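# Rotate the rusty steel cup half a turn

## Task

Rotate the rusty steel cup sitting beneath the dial indicator by 180 degrees on its fixture. It must stay turned after the robot lets go.

## Robot and tools

ROBOT. Two 6-joint arms, left_arm and right_arm, each with a parallel two-finger gripper. Each base sits on a tilted mounting plate, and both plates hang from one metal frame behind the arms. The clearance check (the 'too close' message) treats each plate and its half of the frame as part of that arm. Calibrated bases in the scene frame: left_arm (-0.044, +0.102, +0.163) m, quat_wxyz (+0.935, -0.328, +0.132, +0.008), with up in its base frame (-0.253, -0.612, +0.750). right_arm (+0.028, -0.238, +0.163) m, quat_wxyz (+0.935, +0.325, +0.139, +0.011), with up (-0.253, +0.612, +0.750).

FRAMES. The scene frame has its origin at table-top height, midway between the nominal bases. +z is up, +x points out over the table, and left_arm is on the +y side; arm names do not match image sides. Reported gripper poses (end_effector_position in metres, end_effector_quat_wxyz) and wrist camera poses are in each arm's own base frame. The gripper's fingers point along its +z and open along its y. The reported point is midway between the pads, about 1 cm short of the tips. Readings can be a few cm off, more at long reach.

ROW LAYOUT. Every commanded row holds 14 numbers in [-1, 1]: left_arm's six joints and opening, then right_arm's six and opening. Send all 14 even if one arm idles. Joint order: shoulder, elbow, waist, wrist pitch, wrist yaw, wrist roll. Joint numbers are scaled offsets, not poses. They are measured from the Joint targets as they stand when the action (or move) begins, not from the previous row. 1.0 equals 2.811 rad for waist and shoulder, 2.53 for elbow, 2.575 for wrist pitch, 8.12 for wrist yaw and 9.528 for wrist roll. Zero keeps a joint at its target. Opening is absolute: +1 fully open, -1 closed. Resend the present value to leave a gripper as it is, since 0 means half open.

JOINT RANGES (rad): waist -2.880..2.880, shoulder 0.000..3.142, elbow 0.000..3.019, wrist pitch -1.693..1.571, wrist yaw -1.571..1.571, wrist roll -2.094..2.094. Real ends may differ by up to 0.084 rad. An action asking more than 0.084 rad beyond a range is refused for both arms. If the first action fails this check, or any action is malformed, the whole call is refused. A request past a real end stops at the end, and the result may say 'joint sent to its limit'.

execute_actions(actions, cameras). actions is a list of actions; each action is a table of up to 15 rows. Each row lasts one 1/30 s step, and a short table repeats its last row to fill 15 steps (0.5 s). An empty list just reports state and images. cameras selects images: omitted, null or ['all'] gives all; [] gives none. Targets may lead measured angles by at most 0.716 rad (waist, shoulder), 0.645 (elbow), 0.69 (wrist pitch), 1.84 (wrist yaw) or 3.24 (wrist roll). Targets that would put the gripper more than 110 mm from where it is are scaled back, so big motions need several actions. Tiny turns may not start at all.

move(target, speed, blend, opening_speed, blocking, cameras). target is one 14-number row or a list of up to 15 rows. Every row is an offset from the same starting Joint targets, not chained. speed is the peak rad/s of the joint with farthest to go, 0.01 to 12.57, default 0.5; one number or one per target. blend (rad) rounds corners between listed targets; 0 stops at each. opening_speed (at least 0.2 per second on the -1..+1 scale) ramps gripper changes; use a low value when closing on fragile things. blocking=false returns after about 0.5 s while the move continues. Paths take 0.5 to 10 s, ignore obstacles and the other arm, and the joints lag behind. The 'move:' line reports done, off_target (resting more than 0.035 rad from target), moving, held or fault, plus limits=held if steps were withheld. Neither done nor off_target tells you about contact. Faster moves and targets set deeper past a contact hit and press harder.

wait(seconds 0..10) lets time pass with commands held. stop() brakes a running move and needs room to do so. zoom_image(camera 'cam_left_wrist' or 'cam_right_wrist', region [x0, y0, x1, y1] pixels, at most 504x504) enlarges part of that camera's latest image. read_manual(section='licences') only returns licence text. finished_scene(scene 1 or 2) ends the scene and cannot be undone.

RESULTS. Joint positions and velocities list, per arm, the six joints (rad, rad/s) then the pad gap (m; 0.094 is fully open). 'within noise' means an arm is still. Joint targets is the base for your next offsets. Tool commands shows current gripper commands. grip_measured uses the command scale; it reads slightly wide when empty and narrower than a squeezed part, and follows commands up to the force limit. Release by commanding well above it. grip_effort_nm is gripper motor effort (negative closes) and is not a pad force. Joint torques follow joint order, include gravity, and numbers 2 and 4 wrap at ±28 N m. 'joint command not followed' means the clearance check altered targets. Actions also return step readings of joint positions.

CAMERAS. cam_left_wrist and cam_right_wrist, both 504x504 on the wrists, with fx about 356 and 348 px and centres near (252, 251) and (251, 250). Optical frame: +z forward, +x right, +y down.

AVOID. Dropping things or knocking anything off the table; releasing moving parts; fast impacts and hard pushes. Arm-to-arm contact, including one gripper closing on the other's fingers, can fail the scene. Motors heat when holding loads, stretched out or straining; MOTOR HOT appears at 85 °C and at 100 °C that arm goes limp for 30 s or more. If an arm is pushing or has been dragged, command its targets back past its measured positions. Loose objects may occasionally be nudged by outside pushes.

Each tool is called after "Emit:" as name(argument=value, ...), one argument or row to a line, values as JSON.

## Session

Emit:
execute_actions(
  actions=[],
)

Scene clock: 0.00 s.
left_arm: end_effector_position=(+0.1595, +0.1462, +0.1800) grip_measured=+1.000 grip_effort_nm=n/a end_effector_quat_wxyz=(+0.081, +0.428, +0.810, +0.394) | right_arm: end_effector_position=(+0.3143, +0.1917, -0.0730) grip_measured=+1.000 grip_effort_nm=n/a end_effector_quat_wxyz=(+0.462, -0.175, +0.865, -0.088)
Joint names: [shoulder, elbow, waist, wrist pitch, wrist yaw, wrist roll]
Joint positions: left_arm=[0.205 0.399 0.556 -0.965 -0.238 1.629 0.094] | right_arm=[1.955 0.323 0.838 0.852 0.658 0.156 0.094]
Joint velocities: within noise
Joint torques (N m): no reading
Motor temperatures (°C): left_arm=[38 30 29 32 31 29 30] | right_arm=[32 37 37 28 29 28 28]
Heat: left arm: hottest shoulder 38 °C; right arm: hottest waist 37 °C.
Joint targets: left_arm=[0.206 0.416 0.556 -0.964 -0.238 1.629] | right_arm=[1.958 0.330 0.835 0.854 0.658 0.156]
Tool commands: left_gripper/opening=+1.0 right_gripper/opening=+1.0

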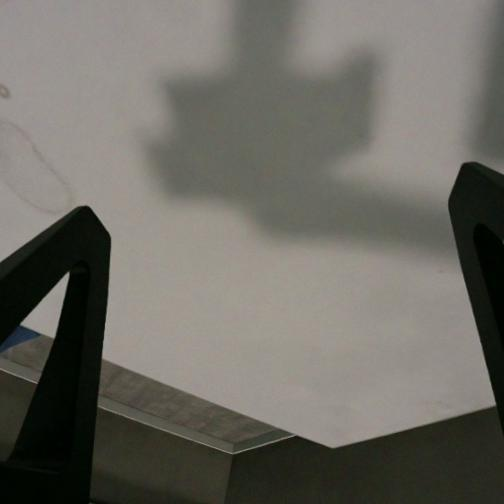

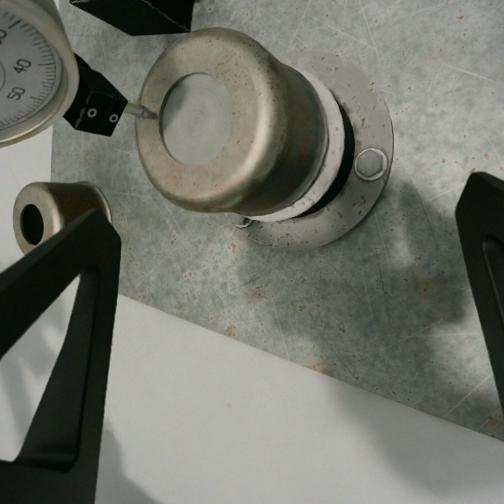

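Emit:
move(
  target=[
    [0,0,0,0,0,0,1,-0.1807,0.0277,-0.0836,-0.1375,-0.0441,-0.0584,1],
    [0,0,0,0,0,0,1,-0.0466,0.0953,-0.2729,-0.3538,-0.1585,-0.1817,1],
  ],
  speed=0.8,
  blend=0.1,
  cameras=["cam_right_wrist"],
)

Scene clock: 17.37 s.
left_arm: end_effector_position=(+0.1595, +0.1462, +0.1800) grip_measured=+1.000 grip_effort_nm=-0.007 end_effector_quat_wxyz=(+0.081, +0.428, +0.810, +0.394) | right_arm: end_effector_position=(+0.3485, +0.1294, -0.0838) grip_measured=+1.000 grip_effort_nm=0.012 end_effector_quat_wxyz=(-0.304, +0.719, -0.611, -0.137)
Joint positions: left_arm=[0.205 0.399 0.556 -0.965 -0.238 1.629 0.094] | right_arm=[1.807 0.563 0.082 -0.047 -0.627 -1.56 0.094]
Joint torques (N m): left_arm=[-0.97 9.87 0.91 0.42 0.32 0.01] | right_arm=[-5.01 0.98 5.83 -0.36 -0.76 -0.03]
Heat: left arm: hottest shoulder 38 °C; right arm: hottest waist 37 °C.
Joint targets: left_arm=[0.206 0.416 0.556 -0.964 -0.238 1.629] | right_arm=[1.827 0.572 0.068 -0.057 -0.629 -1.575]
move: done

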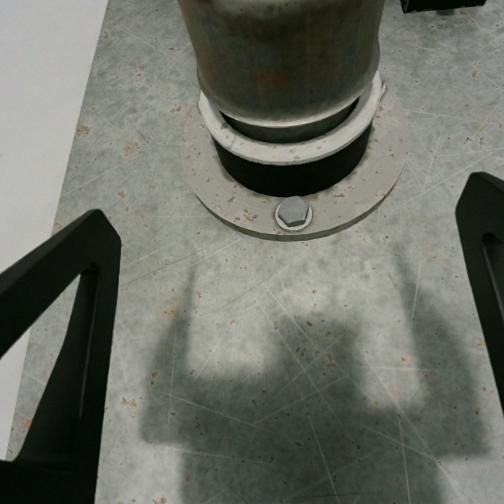

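Emit:
move(
  target=[0,0,0,0,0,0,1,0.0758,0.0249,0.0772,0.1146,0.0083,0.0259,1],
  speed=0.3,
  cameras=["cam_right_wrist"],
)

Scene clock: 36.00 s.
left_arm: end_effector_position=(+0.1595, +0.1462, +0.1800) grip_measured=+1.000 grip_effort_nm=-0.027 end_effector_quat_wxyz=(+0.081, +0.428, +0.810, +0.394) | right_arm: end_effector_position=(+0.3587, +0.1982, -0.1356) grip_measured=+1.000 grip_effort_nm=0.017 end_effector_quat_wxyz=(-0.304, +0.721, -0.607, -0.138)
Joint positions: left_arm=[0.205 0.399 0.556 -0.965 -0.238 1.629 0.094] | right_arm=[2.019 0.624 0.279 0.226 -0.565 -1.344 0.094]
Joint torques (N m): left_arm=[-0.97 9.87 0.91 0.4 0.32 0.01] | right_arm=[-6.01 1.68 8.82 0.92 -0.55 0.31]
Heat: left arm: hottest shoulder 38 °C; right arm: hottest waist 37 °C.
Joint targets: left_arm=[0.206 0.416 0.556 -0.964 -0.238 1.629] | right_arm=[2.040 0.635 0.285 0.238 -0.562 -1.329]
move: done

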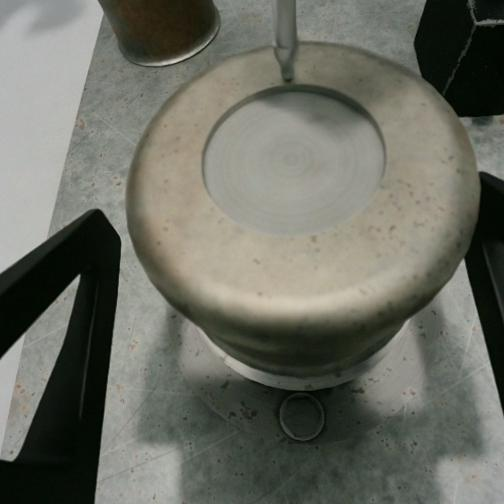

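Emit:
move(
  target=[
    [0,0,0,0,0,0,1,0.027,-0.0538,0.0132,0.1934,0.0133,0.0252,1],
    [0,0,0,0,0,0,1,0.0921,-0.083,0.0413,0.3845,0.0374,0.0468,1],
    [0,0,0,0,0,0,1,0.0921,-0.083,0.0413,0.3845,0.0374,0.0468,0.25],
  ],
  speed=0.5,
  blend=[0.04,0,0],
  opening_speed=0.5,
  cameras=["cam_right_wrist"],
)

Scene clock: 51.53 s.
left_arm: end_effector_position=(+0.1595, +0.1462, +0.1800) grip_measured=+1.000 grip_effort_nm=-0.012 end_effector_quat_wxyz=(+0.081, +0.428, +0.810, +0.394) | right_arm: end_effector_position=(+0.3597, +0.1981, -0.1368) grip_measured=+0.467 grip_effort_nm=-1.009 end_effector_quat_wxyz=(+0.462, -0.580, +0.671, +0.002)
Joint positions: left_arm=[0.205 0.399 0.556 -0.965 -0.238 1.629 0.094] | right_arm=[2.282 0.432 0.396 1.214 -0.262 -0.896 0.069]
Joint torques (N m): left_arm=[-0.91 9.87 0.91 0.42 0.32 0.01] | right_arm=[-5.66 -1.83 8.41 1.84 -0.42 0.31]
Heat: left arm: hottest shoulder 38 °C; right arm: hottest waist 37 °C.
Joint targets: left_arm=[0.206 0.416 0.556 -0.964 -0.238 1.629] | right_arm=[2.299 0.425 0.401 1.228 -0.258 -0.883]
move: done

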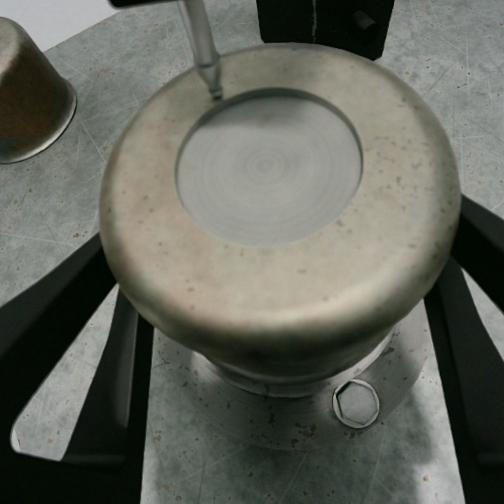

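Emit:
move(
  target=[
    [0,0,0,0,0,0,1,-0.0697,0.0352,-0.0345,-0.2004,-0.0248,-0.0245,0.25],
    [0,0,0,0,0,0,1,-0.1,0.0893,-0.0491,-0.3996,-0.0381,-0.0498,0.25],
    [0,0,0,0,0,0,1,-0.0914,0.1609,-0.0516,-0.5837,-0.0416,-0.0757,0.25],
    [0,0,0,0,0,0,1,-0.0596,0.2458,-0.0448,-0.7538,-0.0374,-0.1002,0.25],
  ],
  speed=0.7,
  blend=[0.04,0.04,0.04,0],
  cameras=["cam_right_wrist"],
)

Scene clock: 61.97 s.
left_arm: end_effector_position=(+0.1595, +0.1462, +0.1800) grip_measured=+1.000 grip_effort_nm=-0.027 end_effector_quat_wxyz=(+0.081, +0.428, +0.810, +0.394) | right_arm: end_effector_position=(+0.3651, +0.1998, -0.1363) grip_measured=+0.466 grip_effort_nm=-1.013 end_effector_quat_wxyz=(-0.118, +0.813, -0.502, -0.270)
Joint positions: left_arm=[0.205 0.399 0.556 -0.965 -0.238 1.629 0.094] | right_arm=[2.122 1.027 0.279 -0.691 -0.564 -1.819 0.069]
Joint torques (N m): left_arm=[-0.91 9.87 0.91 0.4 0.32 0.01] | right_arm=[-8.88 3.64 10.34 -1.48 -0.61 -0.04]
Heat: left arm: hottest shoulder 38 °C; right arm: hottest waist 37 °C.
Joint targets: left_arm=[0.206 0.416 0.556 -0.964 -0.238 1.629] | right_arm=[2.132 1.046 0.275 -0.713 -0.562 -1.837]
move: done

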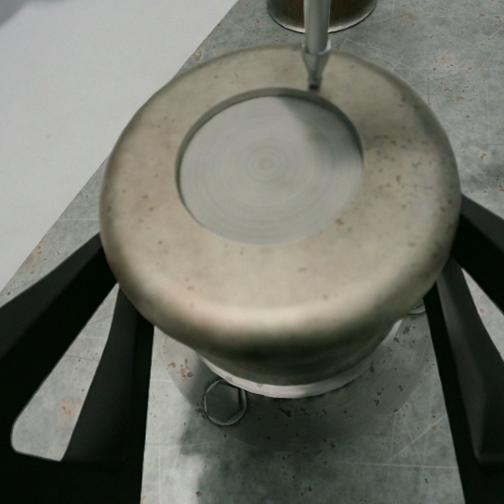

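Emit:
move(
  target=[
    [0,0,0,0,0,0,1,0,0,0,0,0,0,1],
    [0,0,0,0,0,0,1,-0.0334,-0.0897,-0.0039,0.179,-0.0037,0.0272,1],
    [0,0,0,0,0,0,1,-0.0356,-0.1621,0.0014,0.3635,0,0.0531,1],
    [0,0,0,0,0,0,1,-0.0057,-0.2162,0.0167,0.5627,0.0133,0.0785,1],
    [0,0,0,0,0,0,1,0.0596,-0.2458,0.0448,0.7538,0.0374,0.1002,1],
    [0,0,0,0,0,0,1,0.0596,-0.2458,0.0448,0.7538,0.0374,0.1002,0.25],
  ],
  speed=0.7,
  blend=[0,0.04,0.04,0.04,0,0],
  opening_speed=0.6,
  cameras=[],
)

Emit:
move(
  target=[
    [0,0,0,0,0,0,1,-0.0697,0.0352,-0.0345,-0.2004,-0.0248,-0.0245,0.25],
    [0,0,0,0,0,0,1,-0.1,0.0893,-0.0491,-0.3996,-0.0381,-0.0498,0.25],
    [0,0,0,0,0,0,1,-0.0914,0.1609,-0.0516,-0.5837,-0.0416,-0.0757,0.25],
    [0,0,0,0,0,0,1,-0.0596,0.2458,-0.0448,-0.7538,-0.0374,-0.1002,0.25],
  ],
  speed=0.7,
  blend=[0.04,0.04,0.04,0],
  cameras=["cam_right_wrist"],
)

Scene clock: 81.30 s.
left_arm: end_effector_position=(+0.1595, +0.1462, +0.1800) grip_measured=+1.000 grip_effort_nm=-0.022 end_effector_quat_wxyz=(+0.081, +0.428, +0.810, +0.394) | right_arm: end_effector_position=(+0.3595, +0.1979, -0.1369) grip_measured=+0.466 grip_effort_nm=-1.013 end_effector_quat_wxyz=(+0.461, -0.580, +0.672, +0.002)
Joint positions: left_arm=[0.205 0.399 0.556 -0.965 -0.238 1.629 0.094] | right_arm=[2.282 0.431 0.396 1.214 -0.261 -0.896 0.069]
Joint torques (N m): left_arm=[-0.91 9.88 0.91 0.4 0.32 0.01] | right_arm=[-5.89 -1.84 8.18 1.81 -0.42 0.31]
Motor temperatures (°C): left_arm=[38 35 29 32 31 29 30] | right_arm=[34 37 38 28 30 27 29]
Heat: left arm: hottest shoulder 38 °C; right arm: hottest waist 38 °C.
Joint targets: left_arm=[0.206 0.416 0.556 -0.964 -0.238 1.629] | right_arm=[2.299 0.425 0.401 1.228 -0.258 -0.883]
move: done

Scene clock: 84.77 s.
left_arm: end_effector_position=(+0.1595, +0.1462, +0.1800) grip_measured=+1.000 grip_effort_nm=-0.017 end_effector_quat_wxyz=(+0.081, +0.428, +0.810, +0.394) | right_arm: end_effector_position=(+0.3652, +0.1996, -0.1363) grip_measured=+0.466 grip_effort_nm=-1.013 end_effector_quat_wxyz=(-0.118, +0.813, -0.502, -0.270)
Joint positions: left_arm=[0.205 0.399 0.556 -0.965 -0.238 1.629 0.094] | right_arm=[2.122 1.027 0.279 -0.691 -0.564 -1.819 0.069]
Joint torques (N m): left_arm=[-0.91 9.88 0.85 0.42 0.32 0.01] | right_arm=[-8.7 3.79 10.29 -1.42 -0.61 -0.04]
Heat: left arm: hottest shoulder 38 °C; right arm: hottest waist 38 °C.
Joint targets: left_arm=[0.206 0.416 0.556 -0.964 -0.238 1.629] | right_arm=[2.132 1.046 0.275 -0.713 -0.562 -1.837]
move: done

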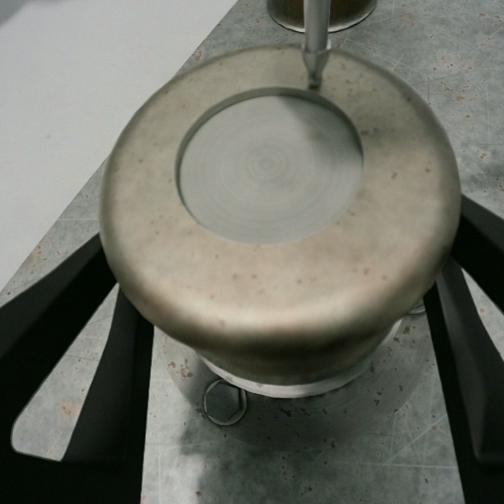

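Emit:
move(
  target=[
    [0,0,0,0,0,0,1,0,0,0,0,0,0,1],
    [0,0,0,0,0,0,1,-0.0334,-0.0897,-0.0039,0.179,-0.0037,0.0272,1],
    [0,0,0,0,0,0,1,-0.0356,-0.1621,0.0014,0.3635,0,0.0531,1],
    [0,0,0,0,0,0,1,-0.0057,-0.2162,0.0167,0.5627,0.0133,0.0785,1],
    [0,0,0,0,0,0,1,0.0596,-0.2458,0.0448,0.7538,0.0374,0.1002,1],
    [0,0,0,0,0,0,1,0.0596,-0.2458,0.0448,0.7538,0.0374,0.1002,0.25],
  ],
  speed=0.7,
  blend=[0,0.04,0.04,0.04,0,0],
  opening_speed=0.6,
  cameras=[],
)

Emit:
move(
  target=[
    [0,0,0,0,0,0,1,-0.0697,0.0352,-0.0345,-0.2004,-0.0248,-0.0245,0.25],
    [0,0,0,0,0,0,1,-0.1,0.0893,-0.0491,-0.3996,-0.0381,-0.0498,0.25],
    [0,0,0,0,0,0,1,-0.0914,0.1609,-0.0516,-0.5837,-0.0416,-0.0757,0.25],
    [0,0,0,0,0,0,1,-0.0596,0.2458,-0.0448,-0.7538,-0.0374,-0.1002,0.25],
  ],
  speed=0.7,
  blend=[0.04,0.04,0.04,0],
  cameras=["cam_right_wrist"],
)

Emit:
move(
  target=[
    [0,0,0,0,0,0,1,0,0,0,0,0,0,1],
    [0,0,0,0,0,0,1,-0.0334,-0.0897,-0.0039,0.179,-0.0037,0.0272,1],
    [0,0,0,0,0,0,1,-0.0356,-0.1621,0.0014,0.3635,0,0.0531,1],
    [0,0,0,0,0,0,1,-0.1114,-0.187,-0.0758,0.2489,-0.0083,0.0272,1],
  ],
  speed=0.7,
  opening_speed=0.6,
  cameras=["cam_right_wrist"],
)

Scene clock: 98.53 s.
left_arm: end_effector_position=(+0.1595, +0.1462, +0.1800) grip_measured=+1.000 grip_effort_nm=-0.017 end_effector_quat_wxyz=(+0.081, +0.428, +0.810, +0.394) | right_arm: end_effector_position=(+0.3595, +0.1979, -0.1369) grip_measured=+0.466 grip_effort_nm=-1.004 end_effector_quat_wxyz=(+0.461, -0.580, +0.672, +0.002)
Joint positions: left_arm=[0.205 0.399 0.556 -0.965 -0.238 1.629 0.094] | right_arm=[2.282 0.431 0.396 1.214 -0.261 -0.896 0.069]
Joint torques (N m): left_arm=[-0.91 9.88 0.91 0.39 0.32 0] | right_arm=[-5.48 -1.81 8.23 1.83 -0.42 0.32]
Heat: left arm: hottest shoulder 38 °C; right arm: hottest waist 38 °C.
Joint targets: left_arm=[0.206 0.416 0.556 -0.964 -0.238 1.629] | right_arm=[2.299 0.425 0.401 1.228 -0.258 -0.883]
move: done

Scene clock: 102.00 s.
left_arm: end_effector_position=(+0.1595, +0.1462, +0.1800) grip_measured=+1.000 grip_effort_nm=-0.017 end_effector_quat_wxyz=(+0.081, +0.428, +0.810, +0.394) | right_arm: end_effector_position=(+0.3652, +0.1996, -0.1363) grip_measured=+0.466 grip_effort_nm=-1.013 end_effector_quat_wxyz=(-0.118, +0.813, -0.502, -0.270)
Joint positions: left_arm=[0.205 0.399 0.556 -0.965 -0.238 1.629 0.094] | right_arm=[2.122 1.027 0.279 -0.691 -0.564 -1.819 0.069]
Joint torques (N m): left_arm=[-0.97 9.88 0.91 0.42 0.32 0] | right_arm=[-8.7 3.73 10.29 -1.42 -0.63 -0.06]
Heat: left arm: hottest shoulder 38 °C; right arm: hottest waist 38 °C.
Joint targets: left_arm=[0.206 0.416 0.556 -0.964 -0.238 1.629] | right_arm=[2.132 1.046 0.275 -0.713 -0.562 -1.837]
move: done

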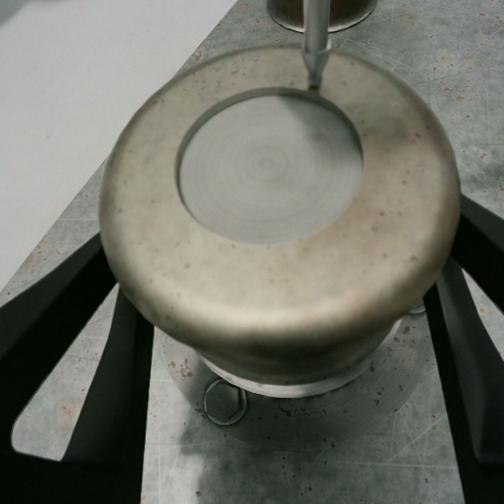

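Scene clock: 106.60 s.
left_arm: end_effector_position=(+0.1595, +0.1462, +0.1800) grip_measured=+1.000 grip_effort_nm=-0.022 end_effector_quat_wxyz=(+0.081, +0.428, +0.810, +0.394) | right_arm: end_effector_position=(+0.3515, +0.1262, -0.0883) grip_measured=+0.998 grip_effort_nm=0.149 end_effector_quat_wxyz=(-0.299, +0.715, -0.616, -0.141)
Joint positions: left_arm=[0.205 0.399 0.556 -0.965 -0.238 1.629 0.094] | right_arm=[1.826 0.579 0.072 -0.062 -0.627 -1.562 0.094]
Joint torques (N m): left_arm=[-0.97 9.88 0.85 0.42 0.32 0.01] | right_arm=[-7.41 -0.39 6.18 -0.38 -0.77 -0.01]
Heat: left arm: hottest shoulder 38 °C; right arm: hottest waist 38 °C.
Joint targets: left_arm=[0.206 0.416 0.556 -0.964 -0.238 1.629] | right_arm=[1.818 0.573 0.062 -0.072 -0.629 -1.578]
move: done

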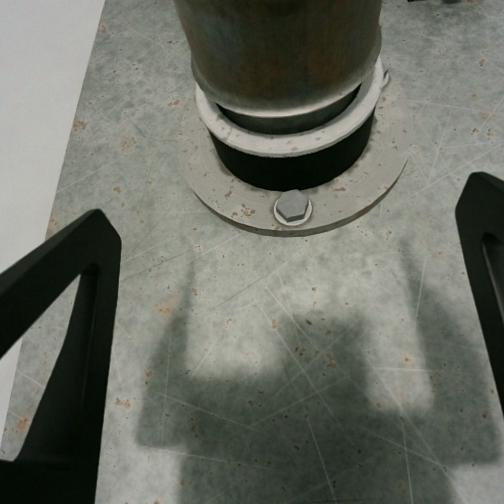

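Emit:
finished_scene(
  scene=2,
)

The scene is finished: the task was done.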